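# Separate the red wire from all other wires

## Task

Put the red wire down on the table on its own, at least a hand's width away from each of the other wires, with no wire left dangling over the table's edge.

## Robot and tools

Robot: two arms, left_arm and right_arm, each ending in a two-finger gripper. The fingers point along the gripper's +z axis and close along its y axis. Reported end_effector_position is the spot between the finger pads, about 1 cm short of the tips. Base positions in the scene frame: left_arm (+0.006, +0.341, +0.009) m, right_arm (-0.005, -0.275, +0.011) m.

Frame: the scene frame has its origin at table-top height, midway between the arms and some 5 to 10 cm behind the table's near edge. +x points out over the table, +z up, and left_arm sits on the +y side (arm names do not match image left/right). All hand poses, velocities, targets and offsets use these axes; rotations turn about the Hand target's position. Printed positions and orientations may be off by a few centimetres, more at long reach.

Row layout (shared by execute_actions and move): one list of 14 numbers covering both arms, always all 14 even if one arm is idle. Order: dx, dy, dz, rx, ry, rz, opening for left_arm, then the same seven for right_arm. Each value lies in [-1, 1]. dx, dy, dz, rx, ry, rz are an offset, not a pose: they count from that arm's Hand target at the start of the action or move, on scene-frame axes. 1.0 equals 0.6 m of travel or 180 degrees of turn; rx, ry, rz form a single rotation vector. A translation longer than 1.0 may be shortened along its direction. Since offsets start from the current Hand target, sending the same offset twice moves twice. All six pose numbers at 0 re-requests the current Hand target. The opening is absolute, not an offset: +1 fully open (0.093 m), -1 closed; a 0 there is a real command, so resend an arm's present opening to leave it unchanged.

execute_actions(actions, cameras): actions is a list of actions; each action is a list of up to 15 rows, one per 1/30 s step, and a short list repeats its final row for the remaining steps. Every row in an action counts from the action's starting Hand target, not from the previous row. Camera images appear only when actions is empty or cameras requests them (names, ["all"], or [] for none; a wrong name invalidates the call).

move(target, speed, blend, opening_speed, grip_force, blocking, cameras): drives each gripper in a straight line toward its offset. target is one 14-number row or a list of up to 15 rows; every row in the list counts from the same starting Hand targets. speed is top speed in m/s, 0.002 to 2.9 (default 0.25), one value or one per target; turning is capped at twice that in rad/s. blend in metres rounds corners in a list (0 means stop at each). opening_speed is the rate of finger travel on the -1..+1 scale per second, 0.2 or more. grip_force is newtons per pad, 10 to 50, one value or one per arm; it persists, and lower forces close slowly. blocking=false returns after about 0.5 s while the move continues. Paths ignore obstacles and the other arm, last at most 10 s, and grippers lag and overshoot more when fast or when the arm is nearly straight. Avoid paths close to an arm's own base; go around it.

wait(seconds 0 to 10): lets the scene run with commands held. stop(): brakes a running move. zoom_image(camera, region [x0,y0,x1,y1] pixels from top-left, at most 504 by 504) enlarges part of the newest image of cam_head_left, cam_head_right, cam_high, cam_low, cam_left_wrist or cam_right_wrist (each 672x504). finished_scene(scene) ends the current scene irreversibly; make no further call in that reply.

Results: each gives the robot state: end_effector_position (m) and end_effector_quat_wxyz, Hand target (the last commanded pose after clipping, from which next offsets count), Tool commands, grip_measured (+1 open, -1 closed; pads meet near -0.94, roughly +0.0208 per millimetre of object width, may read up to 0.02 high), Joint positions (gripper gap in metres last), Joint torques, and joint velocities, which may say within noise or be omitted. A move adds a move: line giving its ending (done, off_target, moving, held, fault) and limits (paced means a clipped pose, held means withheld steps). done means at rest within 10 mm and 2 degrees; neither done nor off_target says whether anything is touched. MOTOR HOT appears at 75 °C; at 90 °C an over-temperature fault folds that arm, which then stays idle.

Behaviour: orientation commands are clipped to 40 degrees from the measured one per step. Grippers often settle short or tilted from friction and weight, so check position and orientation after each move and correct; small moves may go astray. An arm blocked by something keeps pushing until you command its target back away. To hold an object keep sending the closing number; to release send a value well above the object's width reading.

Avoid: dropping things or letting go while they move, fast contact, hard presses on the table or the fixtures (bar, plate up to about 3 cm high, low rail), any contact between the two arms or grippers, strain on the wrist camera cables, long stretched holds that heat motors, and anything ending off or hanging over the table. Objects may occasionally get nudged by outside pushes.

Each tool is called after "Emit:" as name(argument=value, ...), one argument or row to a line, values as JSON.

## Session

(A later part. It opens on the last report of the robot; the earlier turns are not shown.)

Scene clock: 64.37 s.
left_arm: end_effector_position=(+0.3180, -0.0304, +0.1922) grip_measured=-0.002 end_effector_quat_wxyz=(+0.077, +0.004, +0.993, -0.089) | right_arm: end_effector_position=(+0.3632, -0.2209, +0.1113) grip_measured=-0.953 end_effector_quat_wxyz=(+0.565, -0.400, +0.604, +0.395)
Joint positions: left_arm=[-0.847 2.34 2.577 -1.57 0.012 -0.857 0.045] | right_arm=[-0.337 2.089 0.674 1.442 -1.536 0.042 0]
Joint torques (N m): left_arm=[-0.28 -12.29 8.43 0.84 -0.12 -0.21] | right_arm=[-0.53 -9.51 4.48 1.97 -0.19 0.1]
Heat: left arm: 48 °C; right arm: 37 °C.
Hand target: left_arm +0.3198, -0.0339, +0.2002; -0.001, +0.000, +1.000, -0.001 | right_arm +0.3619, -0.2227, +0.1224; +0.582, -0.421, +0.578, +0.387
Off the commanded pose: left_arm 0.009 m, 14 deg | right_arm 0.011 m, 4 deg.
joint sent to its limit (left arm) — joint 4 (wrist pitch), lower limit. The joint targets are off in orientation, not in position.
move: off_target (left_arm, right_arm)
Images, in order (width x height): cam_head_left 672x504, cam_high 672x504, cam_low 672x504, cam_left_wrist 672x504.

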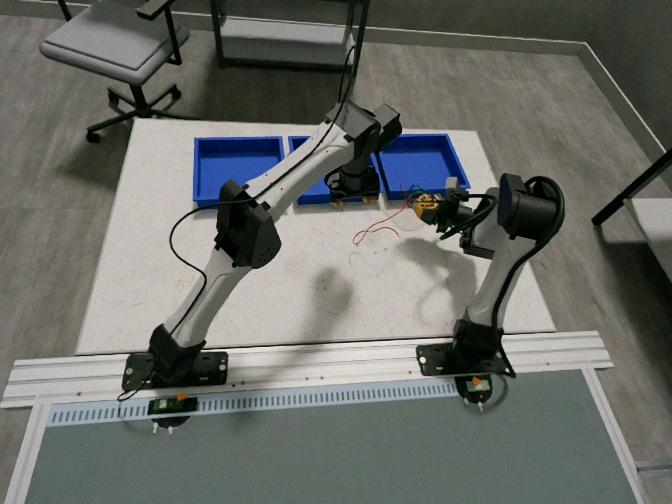

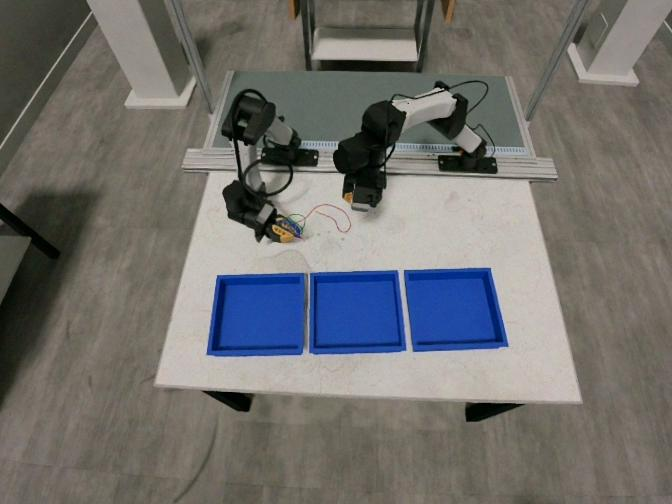

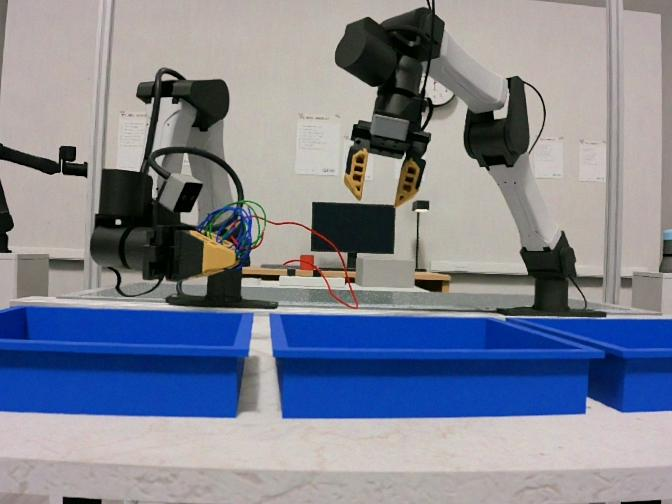

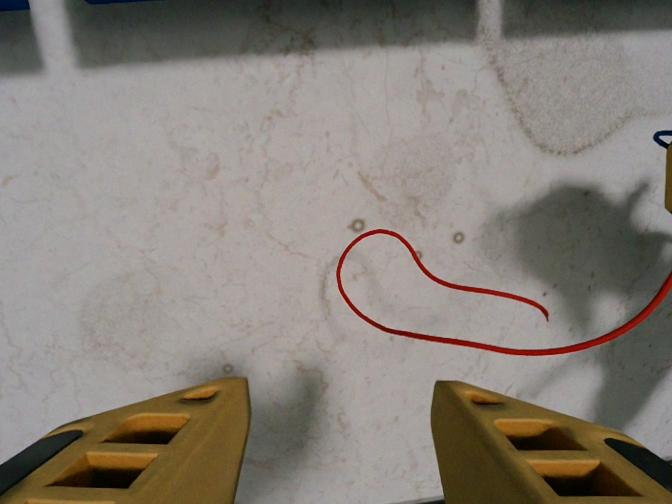

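Emit:
move(
  target=[0.04,-0.05,-0.22,0,0,0,0.0,0,0,0,0,0,0,-1],
  speed=0.2,
  cameras=["cam_low","cam_left_wrist"],
)

Scene clock: 70.80 s.
left_arm: end_effector_position=(+0.3424, -0.0565, +0.0570) grip_measured=-0.002 end_effector_quat_wxyz=(+0.021, +0.001, +0.999, -0.025) | right_arm: end_effector_position=(+0.3632, -0.2209, +0.1113) grip_measured=-0.953 end_effector_quat_wxyz=(+0.565, -0.400, +0.604, +0.395)
Joint positions: left_arm=[-0.847 2.753 2.822 -1.574 0.012 -0.861 0.045] | right_arm=[-0.337 2.089 0.674 1.442 -1.536 0.042 0]
Joint torques (N m): left_arm=[-0.68 -15.47 8.49 0.51 -0.12 -0.19] | right_arm=[-0.54 -9.5 4.48 1.97 -0.19 0.1]
Heat: left arm: 48 °C; right arm: 37 °C.
Hand target: left_arm +0.3438, -0.0639, +0.0681; -0.001, +0.000, +1.000, -0.001 | right_arm +0.3619, -0.2227, +0.1224; +0.582, -0.421, +0.578, +0.387
Off the commanded pose: left_arm 0.013 m, 4 deg | right_arm 0.011 m, 4 deg.
joint sent to its limit (left arm) — joint 4 (wrist pitch), lower limit. The joint targets are off in orientation, not in position.
move: off_target (left_arm, right_arm)
Images, in order (width x height): cam_low 672x504, cam_left_wrist 672x504.

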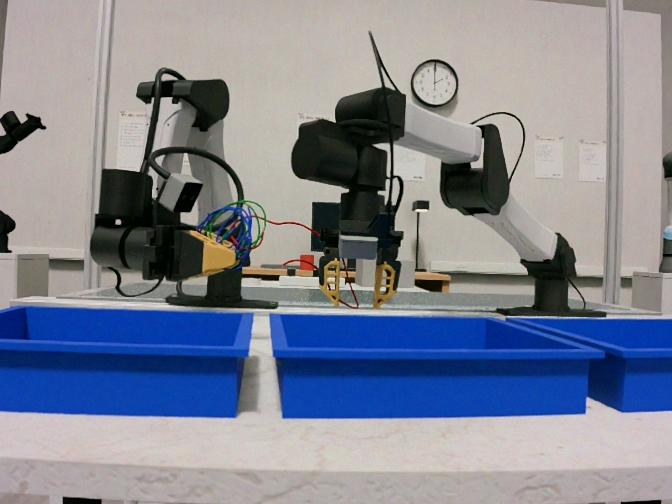

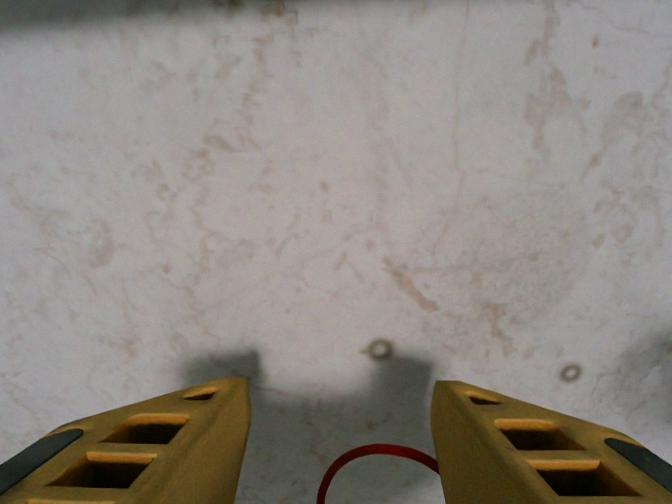

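Emit:
move(
  target=[
    [-0.07,0.005,0,0,0,0,0.0,0,0,0,0,0,0,-1],
    [-0.07,0.005,-0.053,0,0,0,0.0,0,0,0,0,0,0,-1],
  ],
  speed=0.15,
  cameras=["cam_low","cam_left_wrist"],
)

Scene clock: 76.97 s.
left_arm: end_effector_position=(+0.2976, -0.0577, +0.0150) grip_measured=-0.002 end_effector_quat_wxyz=(-0.016, +0.005, +1.000, +0.019) | right_arm: end_effector_position=(+0.3632, -0.2209, +0.1113) grip_measured=-0.953 end_effector_quat_wxyz=(+0.565, -0.400, +0.603, +0.395)
Joint positions: left_arm=[-0.918 2.656 2.463 -1.426 0.014 -0.923 0.045] | right_arm=[-0.337 2.089 0.674 1.442 -1.537 0.042 0]
Joint torques (N m): left_arm=[-0.01 -19.7 4.56 0.39 -0.16 -0.19] | right_arm=[-0.54 -9.52 4.48 1.97 -0.19 0.1]
Heat: left arm: 52 °C; right arm: 37 °C.
Hand target: left_arm +0.3019, -0.0608, +0.0363; -0.001, +0.000, +1.000, -0.001 | right_arm +0.3619, -0.2227, +0.1224; +0.582, -0.421, +0.578, +0.387
Off the commanded pose: left_arm 0.022 m, 3 deg | right_arm 0.011 m, 4 deg.
move: off_target (left_arm, right_arm)
Images, in order (width x height): cam_low 672x504, cam_left_wrist 672x504.

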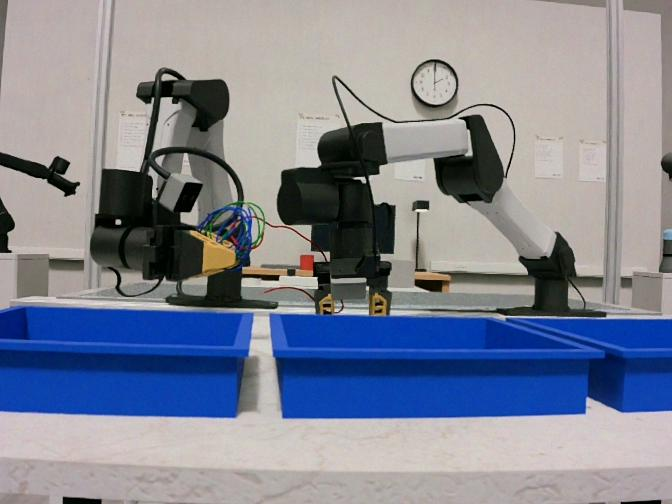

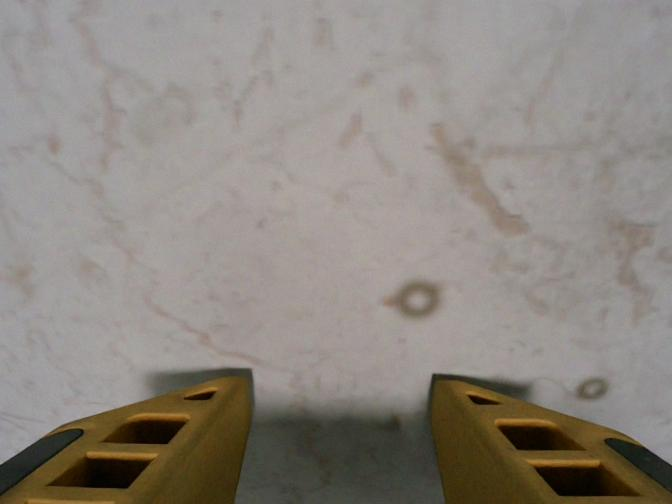

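Emit:
zoom_image(
  camera="cam_low",
  region=[200, 190, 420, 330],
)

Emit:
execute_actions(
  actions=[],
)

Scaled by 2.291 from the camera's 672x504 image, which has a finer 960x720 frame.

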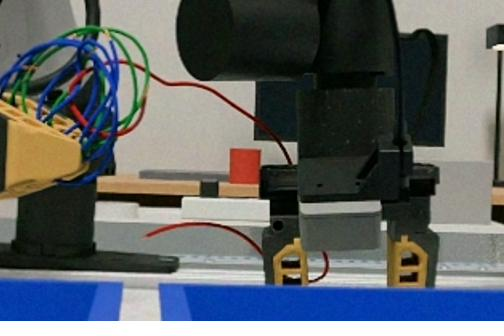

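Scene clock: 79.70 s.
left_arm: end_effector_position=(+0.2977, -0.0578, +0.0150) grip_measured=-0.002 end_effector_quat_wxyz=(-0.016, +0.005, +1.000, +0.019) | right_arm: end_effector_position=(+0.3632, -0.2209, +0.1113) grip_measured=-0.953 end_effector_quat_wxyz=(+0.565, -0.400, +0.603, +0.395)
Joint positions: left_arm=[-0.918 2.656 2.463 -1.426 0.014 -0.923 0.045] | right_arm=[-0.337 2.089 0.674 1.442 -1.537 0.042 0]
Joint velocities: within noise
Joint torques (N m): left_arm=[0.06 -19.7 4.56 0.39 -0.14 -0.18] | right_arm=[-0.55 -9.52 4.48 1.97 -0.19 0.1]
Heat: left arm: 56 °C; right arm: 38 °C.
Hand target: left_arm +0.3019, -0.0608, +0.0363; -0.001, +0.000, +1.000, -0.001 | right_arm +0.3619, -0.2227, +0.1224; +0.582, -0.421, +0.578, +0.387
Tool commands: left_gripper/opening=+0.0 right_gripper/opening=-1.0
Off the commanded pose: left_arm 0.022 m, 3 deg | right_arm 0.011 m, 4 deg.

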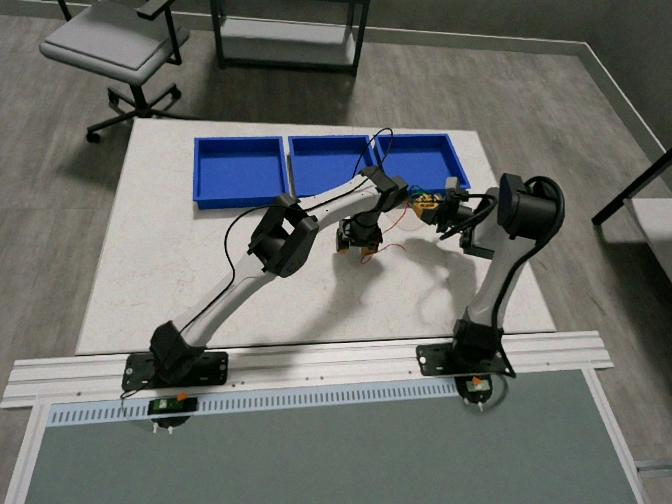

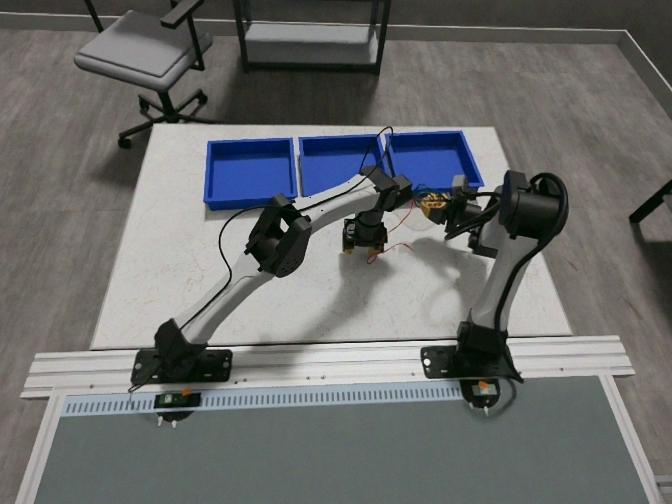

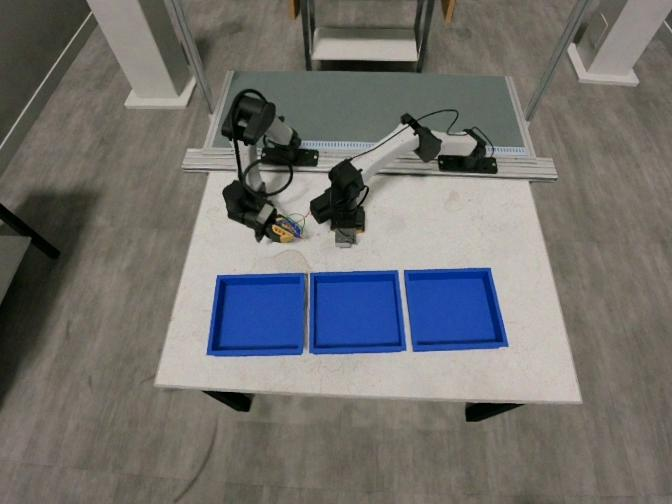

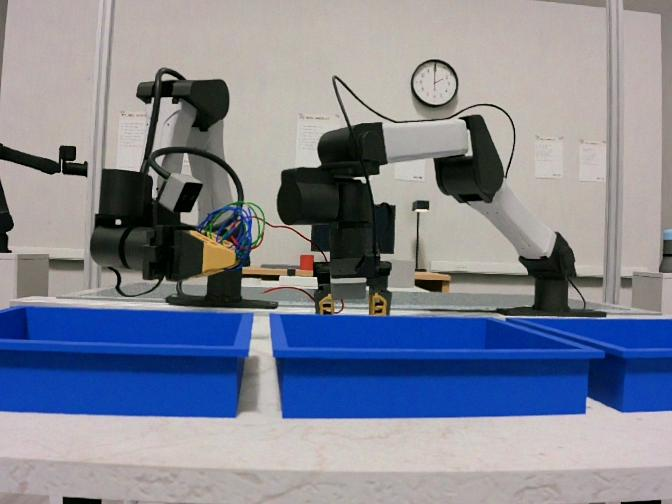

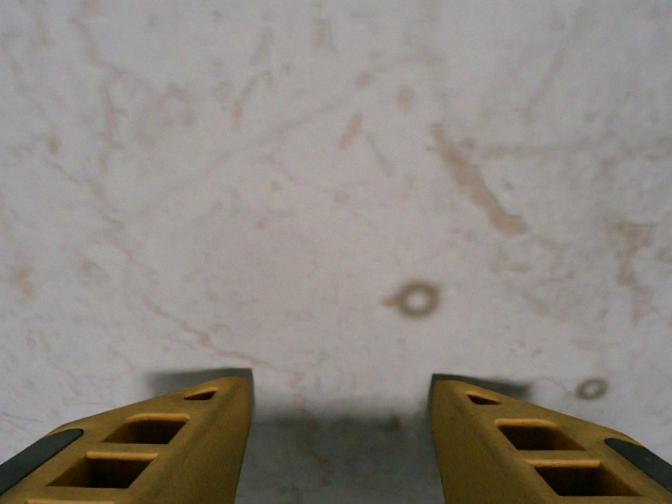

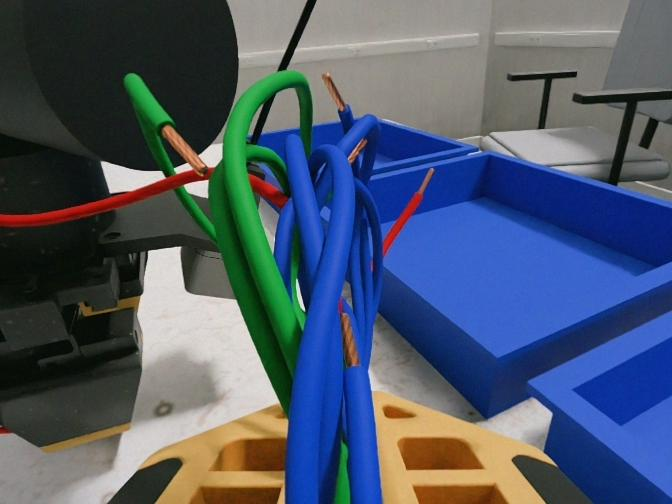

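Emit:
move(
  target=[
    [-0.045,0,0.005,0,0,0,0.0,0,0,0,0,0,0,-1],
    [-0.045,0,0.005,0,0,0,-1,0,0,0,0,0,0,-1],
  ],
  speed=0.1,
  cameras=["cam_low","cam_left_wrist"],
)

Emit:
zoom_image(
  camera="cam_low",
  region=[200, 190, 420, 330],
)

Scene clock: 83.53 s.
left_arm: end_effector_position=(+0.2719, -0.0568, +0.0163) grip_measured=-0.980 end_effector_quat_wxyz=(-0.016, +0.004, +1.000, +0.022) | right_arm: end_effector_position=(+0.3631, -0.2208, +0.1113) grip_measured=-0.953 end_effector_quat_wxyz=(+0.565, -0.400, +0.603, +0.395)
Joint positions: left_arm=[-0.96 2.548 2.264 -1.339 0.015 -0.967 0] | right_arm=[-0.337 2.089 0.674 1.442 -1.537 0.042 0]
Joint torques (N m): left_arm=[-0.14 -19.67 4.53 0.37 -0.15 -0.19] | right_arm=[-0.53 -9.51 4.46 1.97 -0.19 0.1]
Heat: left arm: 60 °C; right arm: 38 °C.
Hand target: left_arm +0.2749, -0.0608, +0.0394; -0.001, +0.000, +1.000, -0.001 | right_arm +0.3619, -0.2227, +0.1224; +0.582, -0.421, +0.578, +0.387
Off the commanded pose: left_arm 0.024 m, 3 deg | right_arm 0.011 m, 4 deg.
move: off_target (left_arm, right_arm); target 2's new opening was sent with left_arm's hand 0.024 m and 3 deg from that target
Images, in order (width x height): cam_low 672x504, cam_left_wrist 672x504.

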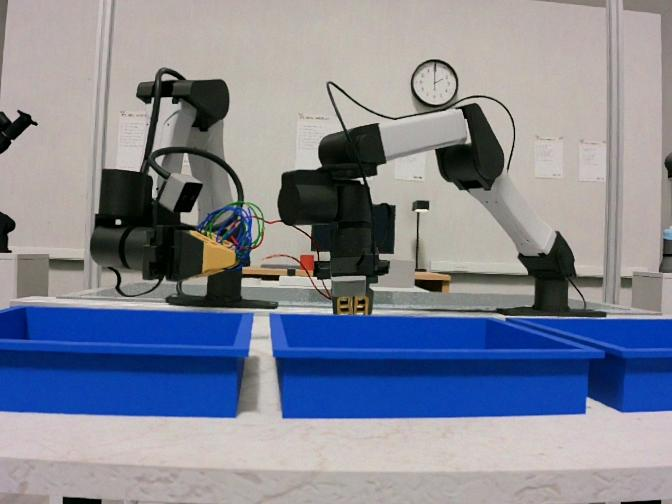

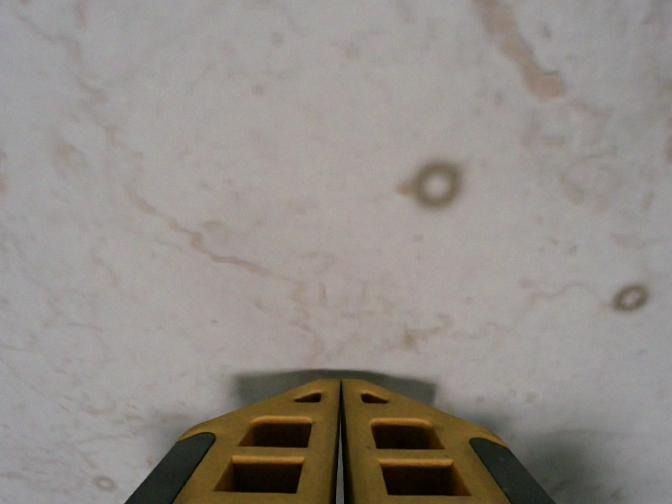

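Scaled by 2.291 from the camera's 672x504 image, which has a finer 960x720 frame.

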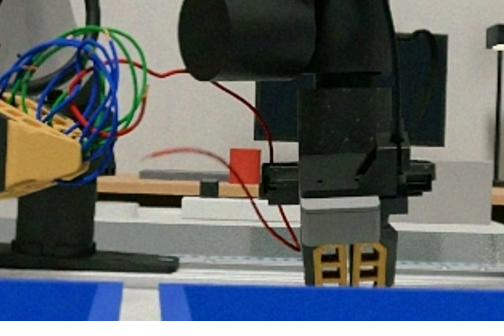

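Emit:
move(
  target=[
    [0,0.05,0.1,0,0,0,-1,0,0,0,0,0,0,-1],
    [0.05,0.4,0.12,0,0,0,-1,0,0,0,0,0,0,-1],
  ],
  speed=0.12,
  blend=0.03,
  cameras=["cam_low","cam_left_wrist","cam_high","cam_right_wrist"],
)

Emit:
zoom_image(
  camera="cam_low",
  region=[200, 80, 600, 330],
)

Scene clock: 89.07 s.
left_arm: end_effector_position=(+0.3042, +0.1785, +0.1025) grip_measured=-0.980 end_effector_quat_wxyz=(-0.018, -0.002, +1.000, +0.008) | right_arm: end_effector_position=(+0.3631, -0.2208, +0.1113) grip_measured=-0.953 end_effector_quat_wxyz=(+0.565, -0.400, +0.603, +0.395)
Joint positions: left_arm=[-0.472 1.877 1.514 -1.249 0.015 -0.491 0] | right_arm=[-0.337 2.089 0.674 1.442 -1.537 0.042 0]
Joint torques (N m): left_arm=[0.01 -12.62 4.57 0.45 -0.14 -0.07] | right_arm=[-0.54 -9.52 4.46 1.97 -0.19 0.1]
Heat: left arm: 62 °C; right arm: 39 °C.
Hand target: left_arm +0.3049, +0.1792, +0.1114; -0.001, +0.000, +1.000, -0.001 | right_arm +0.3619, -0.2227, +0.1224; +0.582, -0.421, +0.578, +0.387
Off the commanded pose: left_arm 0.009 m, 2 deg | right_arm 0.011 m, 4 deg.
move: off_target (right_arm)
Images, in order (width x height): cam_high 672x504, cam_low 672x504, cam_left_wrist 672x504, cam_right_wrist 672x504.

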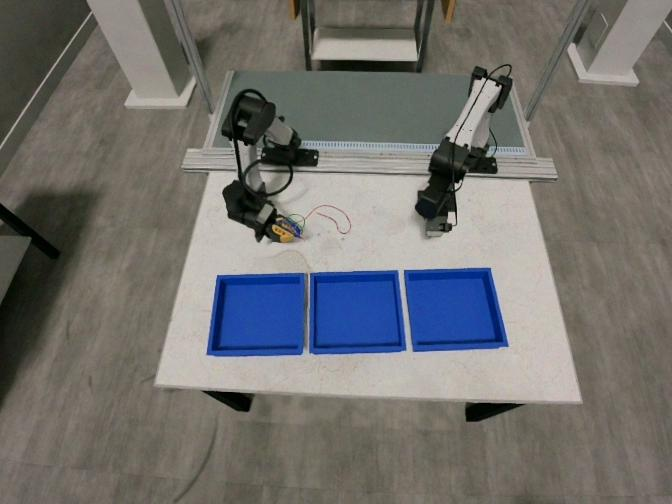

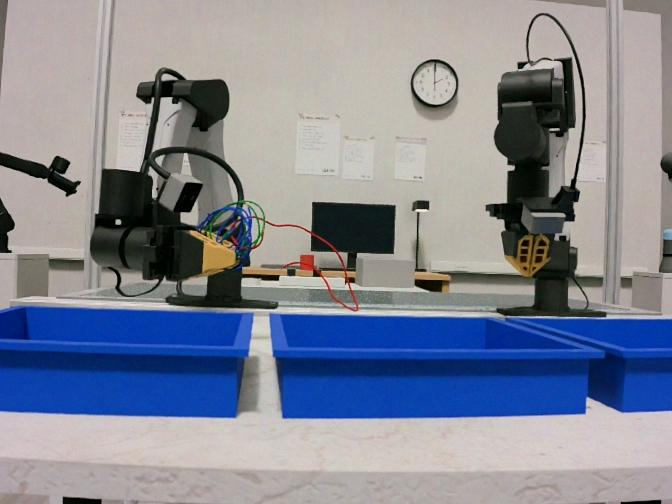

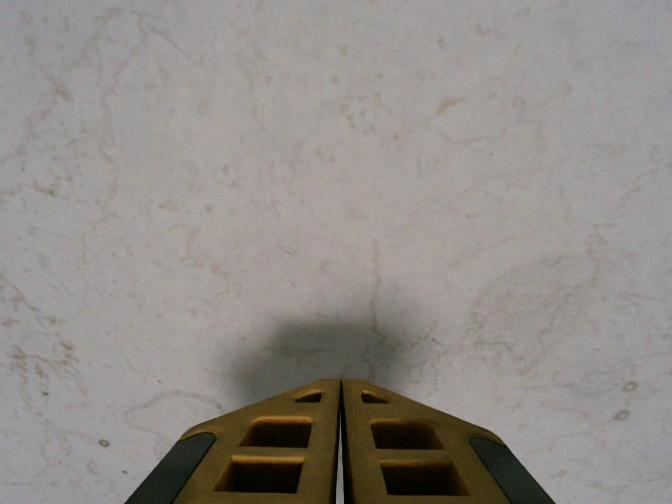

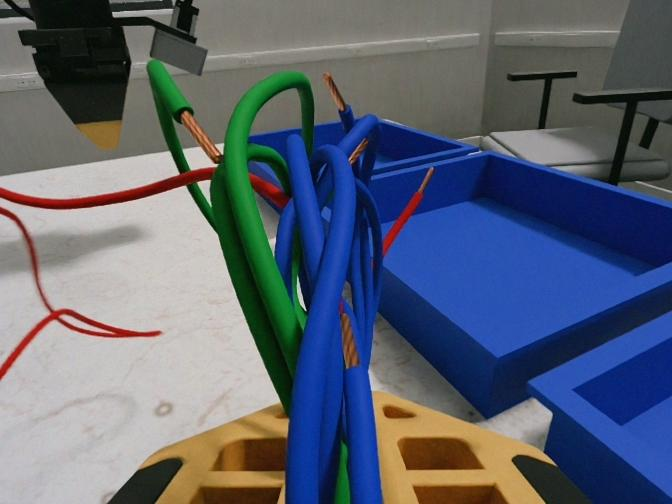

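Scaled by 1.260 from the camera's 672x504 image, which has a finer 960x720 frame.

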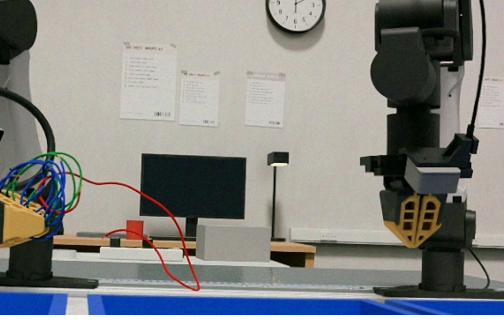

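Emit:
move(
  target=[
    [0.0,-0.2,0.23,0,0,0.15,0.9,0,0,0,0,0,0,-1],
    [0.017,-0.5,0.25,0,0,0.305,0.9,0,0,0,0,0,0,-1],
  ],
  speed=0.25,
  blend=0.03,
  cameras=["cam_low","cam_left_wrist","cam_high","cam_right_wrist"],
)

Scene clock: 99.10 s.
left_arm: end_effector_position=(+0.3097, -0.1163, +0.2502) grip_measured=+0.898 end_effector_quat_wxyz=(+0.038, -0.435, +0.854, -0.282) | right_arm: end_effector_position=(+0.3631, -0.2208, +0.1113) grip_measured=-0.953 end_effector_quat_wxyz=(+0.565, -0.400, +0.603, +0.395)
Joint positions: left_arm=[-0.962 2.41 2.832 -1.413 0.003 -1.924 0.088] | right_arm=[-0.337 2.089 0.674 1.442 -1.537 0.042 0]
Joint torques (N m): left_arm=[0.25 -12.49 8.28 1.63 -0.09 -0.15] | right_arm=[-0.53 -9.52 4.46 1.97 -0.19 0.1]
Heat: left arm: 60 °C; right arm: 39 °C.
Hand target: left_arm +0.3152, -0.1208, +0.2612; +0.000, -0.461, +0.887, -0.001 | right_arm +0.3619, -0.2227, +0.1224; +0.582, -0.421, +0.578, +0.387
Off the commanded pose: left_arm 0.013 m, 33 deg | right_arm 0.011 m, 4 deg.
elbow stopped short (left arm): the move would have taken joint 3 (elbow) straighter than the controller allows.
move: off_target (left_arm, right_arm)
Images, in order (width x height): cam_high 672x504, cam_low 672x504, cam_left_wrist 672x504, cam_right_wrist 672x504.

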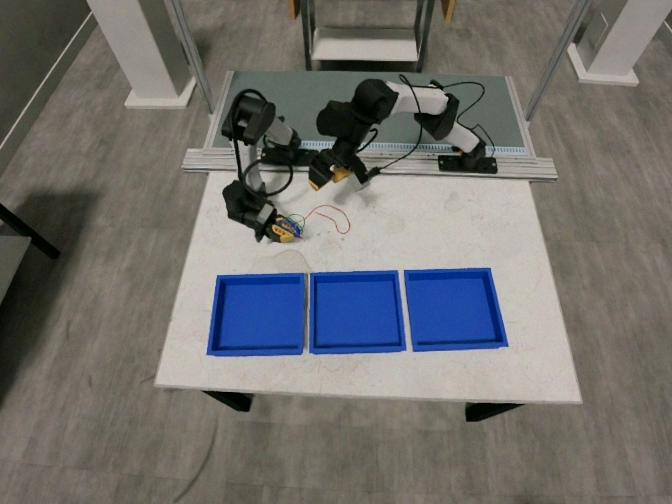

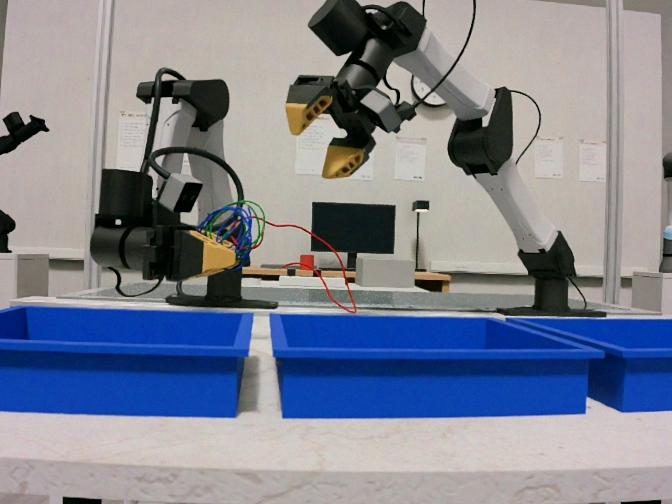

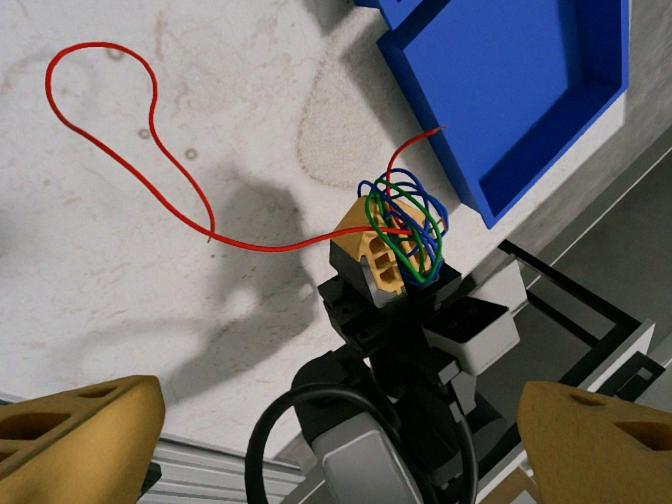

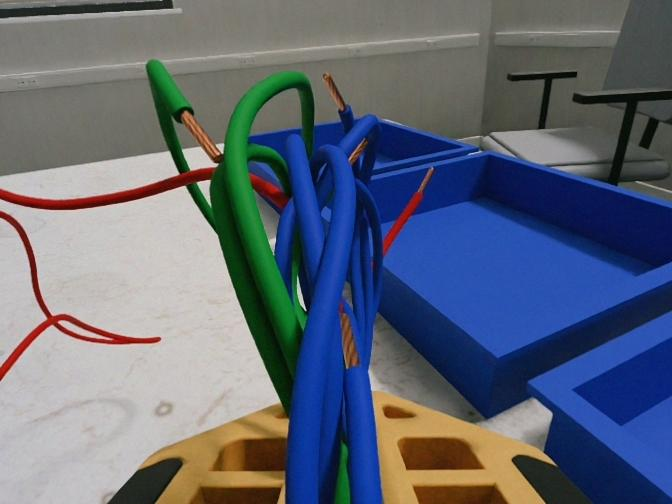

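Emit:
move(
  target=[0.0,0.06,-0.17,0,0,0,0.9,0,0,0,0,0,0,-1],
  speed=0.15,
  cameras=["cam_low","cam_left_wrist","cam_high"],
)

Scene clock: 103.93 s.
left_arm: end_effector_position=(+0.3113, -0.0874, +0.1615) grip_measured=+0.898 end_effector_quat_wxyz=(+0.020, -0.456, +0.879, -0.138) | right_arm: end_effector_position=(+0.3631, -0.2208, +0.1113) grip_measured=-0.953 end_effector_quat_wxyz=(+0.565, -0.400, +0.603, +0.395)
Joint positions: left_arm=[-0.928 2.551 2.832 -1.569 0.013 -1.903 0.088] | right_arm=[-0.337 2.089 0.674 1.442 -1.537 0.042 0]
Joint torques (N m): left_arm=[0.53 -13.24 5.82 0.86 -0.13 -0.05] | right_arm=[-0.53 -9.52 4.46 1.97 -0.19 0.1]
Heat: left arm: 60 °C; right arm: 40 °C.
Hand target: left_arm +0.3151, -0.0848, +0.1593; +0.000, -0.461, +0.887, -0.001 | right_arm +0.3619, -0.2227, +0.1224; +0.582, -0.421, +0.578, +0.387
Off the commanded pose: left_arm 0.005 m, 16 deg | right_arm 0.011 m, 4 deg.
elbow stopped short (left arm): the move would have taken joint 3 (elbow) straighter than the controller allows.
joint sent to its limit (left arm) — joint 4 (wrist pitch), lower limit. The joint targets are off in orientation, not in position.
move: off_target (left_arm, right_arm)
Images, in order (width x height): cam_high 672x504, cam_low 672x504, cam_left_wrist 672x504.

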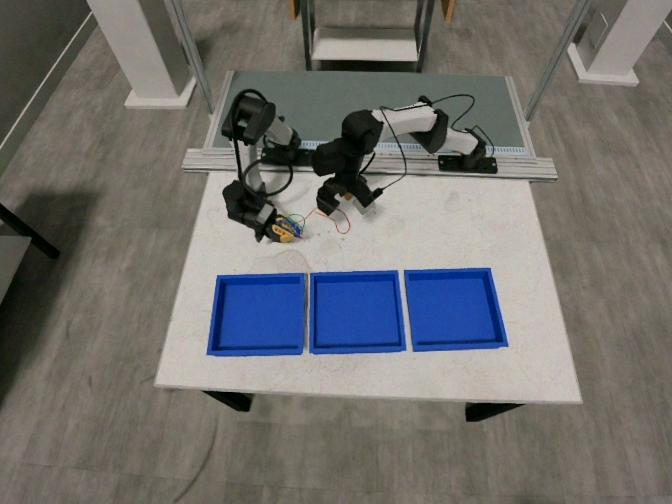

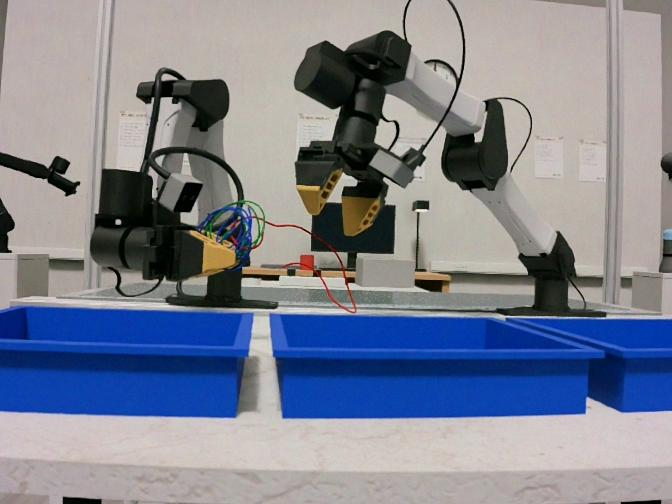

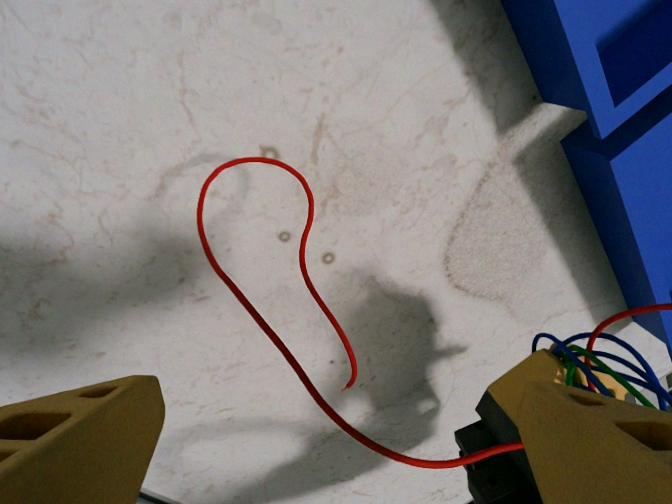

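Emit:
move(
  target=[
    [0.0,0.015,0,0,0,0,0.3,0,0,0,0,0,0,-1],
    [0.0,0.0,-0.1,0,0,0,0.3,0,0,0,0,0,0,-1],
  ],
  speed=0.15,
  cameras=["cam_low","cam_left_wrist","cam_high"],
)

Emit:
zoom_image(
  camera="cam_low",
  region=[200, 190, 420, 330],
)

Scene clock: 108.73 s.
left_arm: end_effector_position=(+0.3134, -0.0805, +0.0910) grip_measured=+0.302 end_effector_quat_wxyz=(+0.009, -0.460, +0.886, -0.061) | right_arm: end_effector_position=(+0.3631, -0.2208, +0.1113) grip_measured=-0.953 end_effector_quat_wxyz=(+0.565, -0.400, +0.603, +0.395)
Joint positions: left_arm=[-0.919 2.671 2.797 -1.57 0.013 -1.892 0.06] | right_arm=[-0.337 2.089 0.674 1.442 -1.537 0.042 0]
Joint torques (N m): left_arm=[-0.39 -14.46 8.35 0.54 -0.15 -0.14] | right_arm=[-0.53 -9.52 4.48 1.96 -0.19 0.1]
Heat: left arm: 61 °C; right arm: 40 °C.
Hand target: left_arm +0.3151, -0.0849, +0.0992; +0.000, -0.461, +0.888, -0.001 | right_arm +0.3619, -0.2227, +0.1224; +0.582, -0.421, +0.578, +0.387
Off the commanded pose: left_arm 0.009 m, 7 deg | right_arm 0.011 m, 4 deg.
joint sent to its limit (left arm) — joint 4 (wrist pitch), lower limit. The joint targets are off in orientation, not in position.
move: off_target (left_arm, right_arm)
Images, in order (width x height): cam_high 672x504, cam_low 672x504, cam_left_wrist 672x504.

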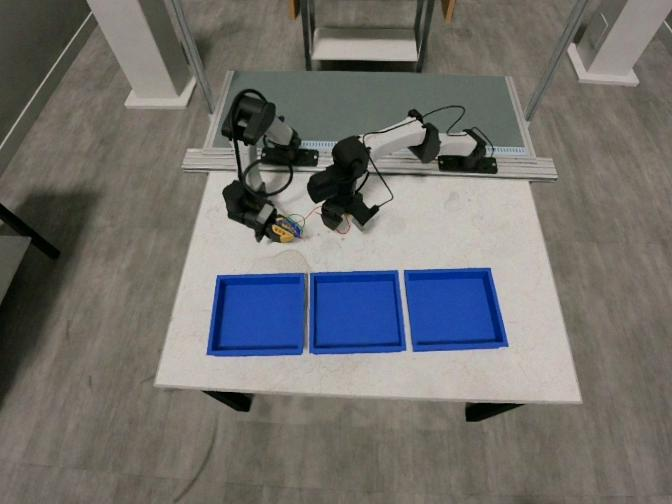

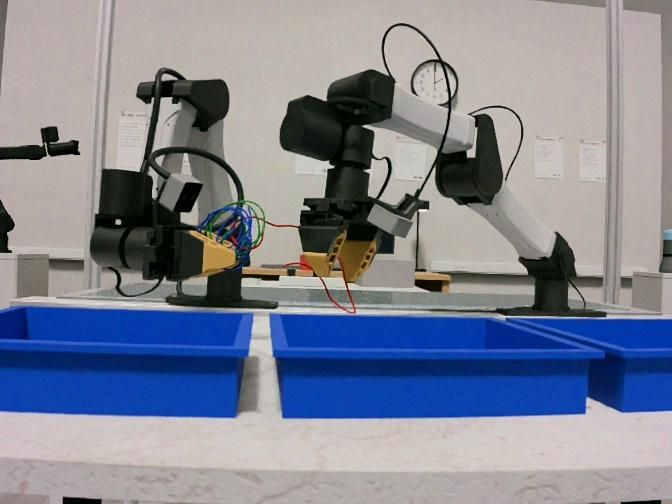

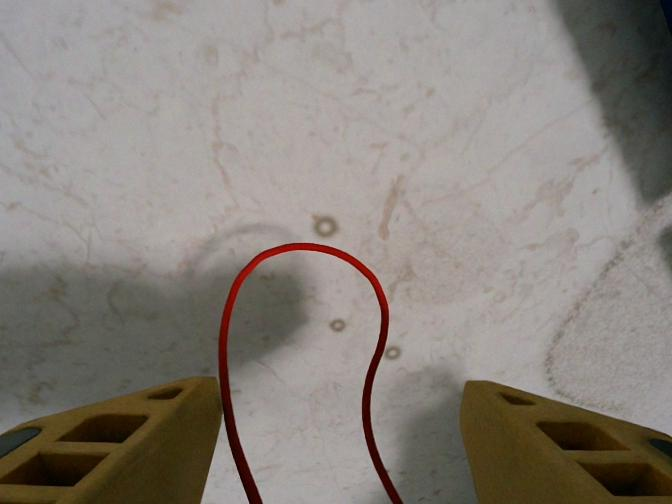

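Scaled by 2.291 from the camera's 672x504 image, which has a finer 960x720 frame.

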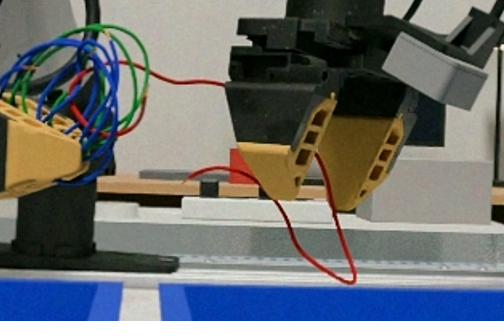

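Emit:
move(
  target=[
    [0.0,0.0,-0.045,0,0,0,0.3,0,0,0,0,0,0,-1],
    [0.0,0.0,-0.045,0,0,0,-1,0,0,0,0,0,0,-1],
  ],
  speed=0.15,
  cameras=["cam_low","cam_left_wrist","cam_high"],
)

Emit:
zoom_image(
  camera="cam_low",
  region=[200, 190, 420, 330],
)

Scene clock: 112.23 s.
left_arm: end_effector_position=(+0.3131, -0.0795, +0.0645) grip_measured=-0.976 end_effector_quat_wxyz=(+0.006, -0.460, +0.887, -0.038) | right_arm: end_effector_position=(+0.3629, -0.2208, +0.1112) grip_measured=-0.953 end_effector_quat_wxyz=(+0.565, -0.401, +0.603, +0.396)
Joint positions: left_arm=[-0.919 2.73 2.808 -1.57 0.013 -1.892 0] | right_arm=[-0.337 2.089 0.674 1.441 -1.538 0.042 0]
Joint torques (N m): left_arm=[-0.43 -14.58 8.73 0.44 -0.16 -0.14] | right_arm=[-0.54 -9.54 4.45 1.95 -0.17 0.09]
Heat: left arm: 61 °C; right arm: 40 °C.
Hand target: left_arm +0.3151, -0.0849, +0.0723; +0.000, -0.461, +0.888, -0.001 | right_arm +0.3620, -0.2227, +0.1224; +0.582, -0.421, +0.578, +0.387
Off the commanded pose: left_arm 0.010 m, 4 deg | right_arm 0.011 m, 4 deg.
joint sent to its limit (left arm) — joint 4 (wrist pitch), lower limit. The joint targets are off in orientation, not in position.
move: off_target (left_arm, right_arm); target 2's new opening was sent with left_arm's hand 0.010 m and 4 deg from that target
Images, in order (width x height): cam_high 672x504, cam_low 672x504, cam_left_wrist 672x504.

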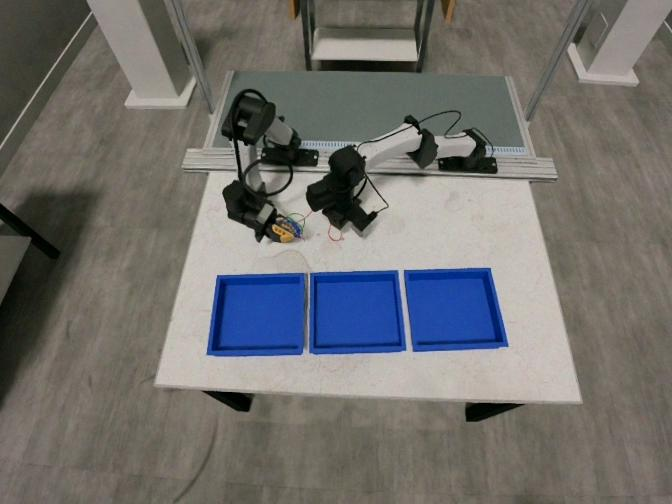

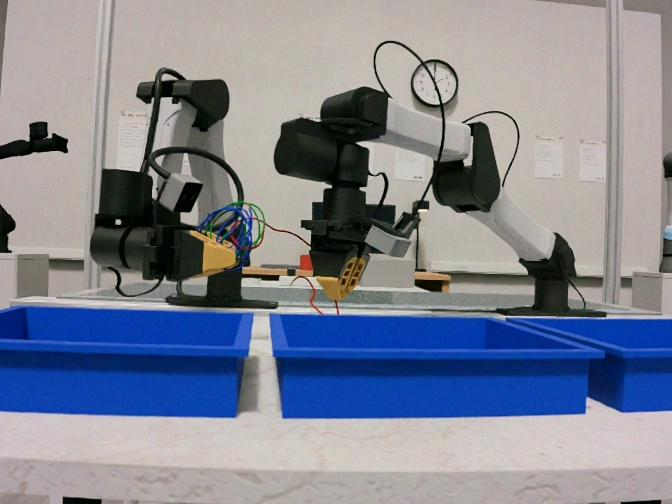

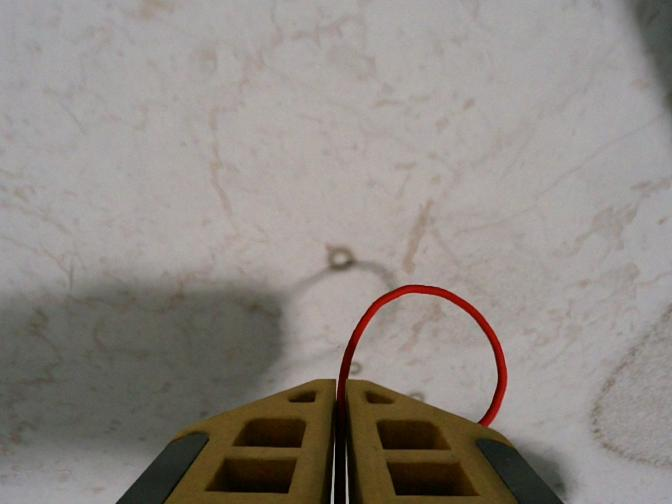

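Scaled by 2.291 from the camera's 672x504 image, which has a finer 960x720 frame.

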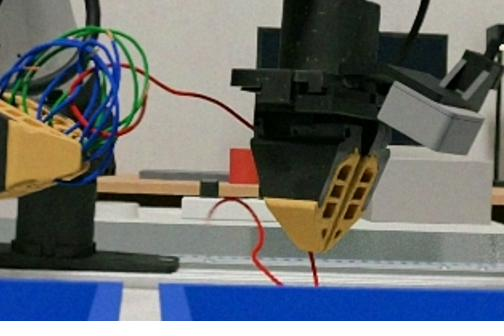

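Gripped. Pull toward +y while right holds, and lower the right's bundle.

Emit:
move(
  target=[
    [0,0.25,0.05,0,0,0,-1,0,0,0,0,0,0,-1],
    [0,0.5,0.05,0,0,0,-1,0,0,0,0,0,0,-1],
  ],
  speed=0.12,
  blend=0.03,
  cameras=["cam_low","cam_right_wrist","cam_high"],
)

Emit:
zoom_image(
  camera="cam_low",
  region=[200, 130, 600, 330],
)

Scene clock: 118.13 s.
left_arm: end_effector_position=(+0.3184, +0.2124, +0.0940) grip_measured=-0.976 end_effector_quat_wxyz=(-0.009, -0.464, +0.886, +0.002) | right_arm: end_effector_position=(+0.3586, -0.2197, +0.1135) grip_measured=-0.958 end_effector_quat_wxyz=(+0.564, -0.416, +0.593, +0.396)
Joint positions: left_arm=[-0.36 1.856 1.451 -1.186 0.023 -1.341 0] | right_arm=[-0.339 2.068 0.674 1.389 -1.567 -0.015 0]
Joint torques (N m): left_arm=[-0.28 -12.19 4.59 0.26 -0.25 -0.08] | right_arm=[-0.39 -9.48 4.56 1.63 0.08 0.08]
Heat: left arm: 62 °C; right arm: 41 °C.
Hand target: left_arm +0.3151, +0.2151, +0.1024; +0.000, -0.461, +0.887, -0.001 | right_arm +0.3619, -0.2226, +0.1224; +0.582, -0.421, +0.578, +0.387
Off the commanded pose: left_arm 0.009 m, 1 deg | right_arm 0.010 m, 3 deg.
move: off_target (right_arm)
Images, in order (width x height): cam_high 672x504, cam_low 672x504, cam_right_wrist 672x504.

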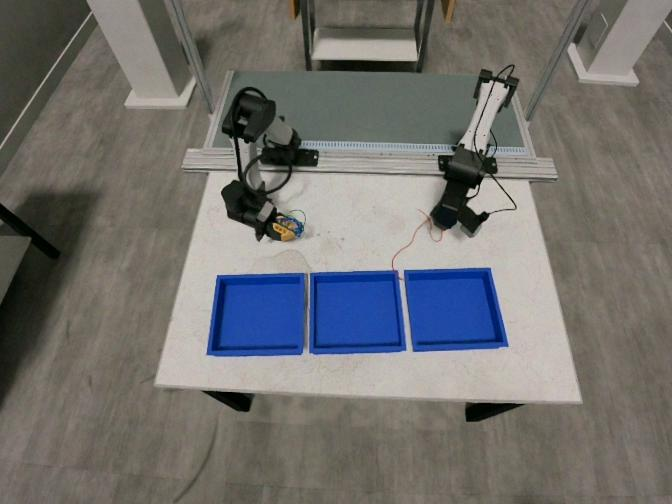

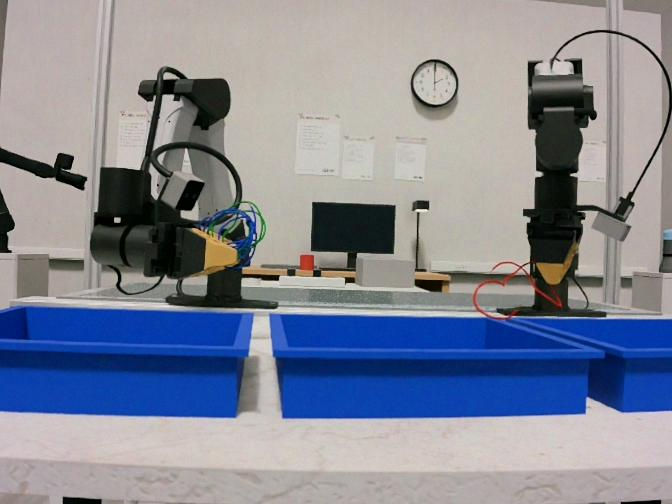

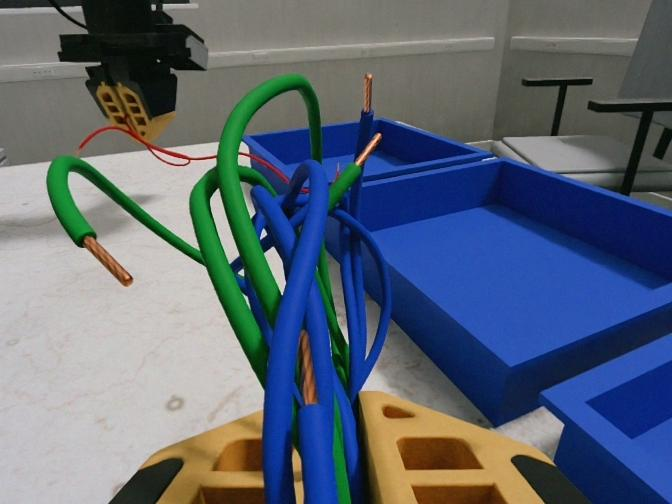

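Scaled by 1.260 from the camera's 672x504 image, which has a finer 960x720 frame.

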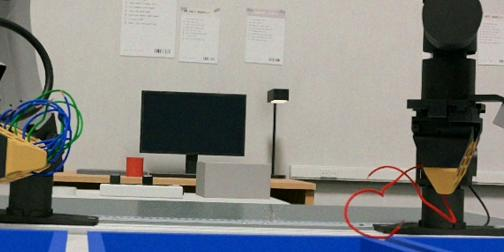

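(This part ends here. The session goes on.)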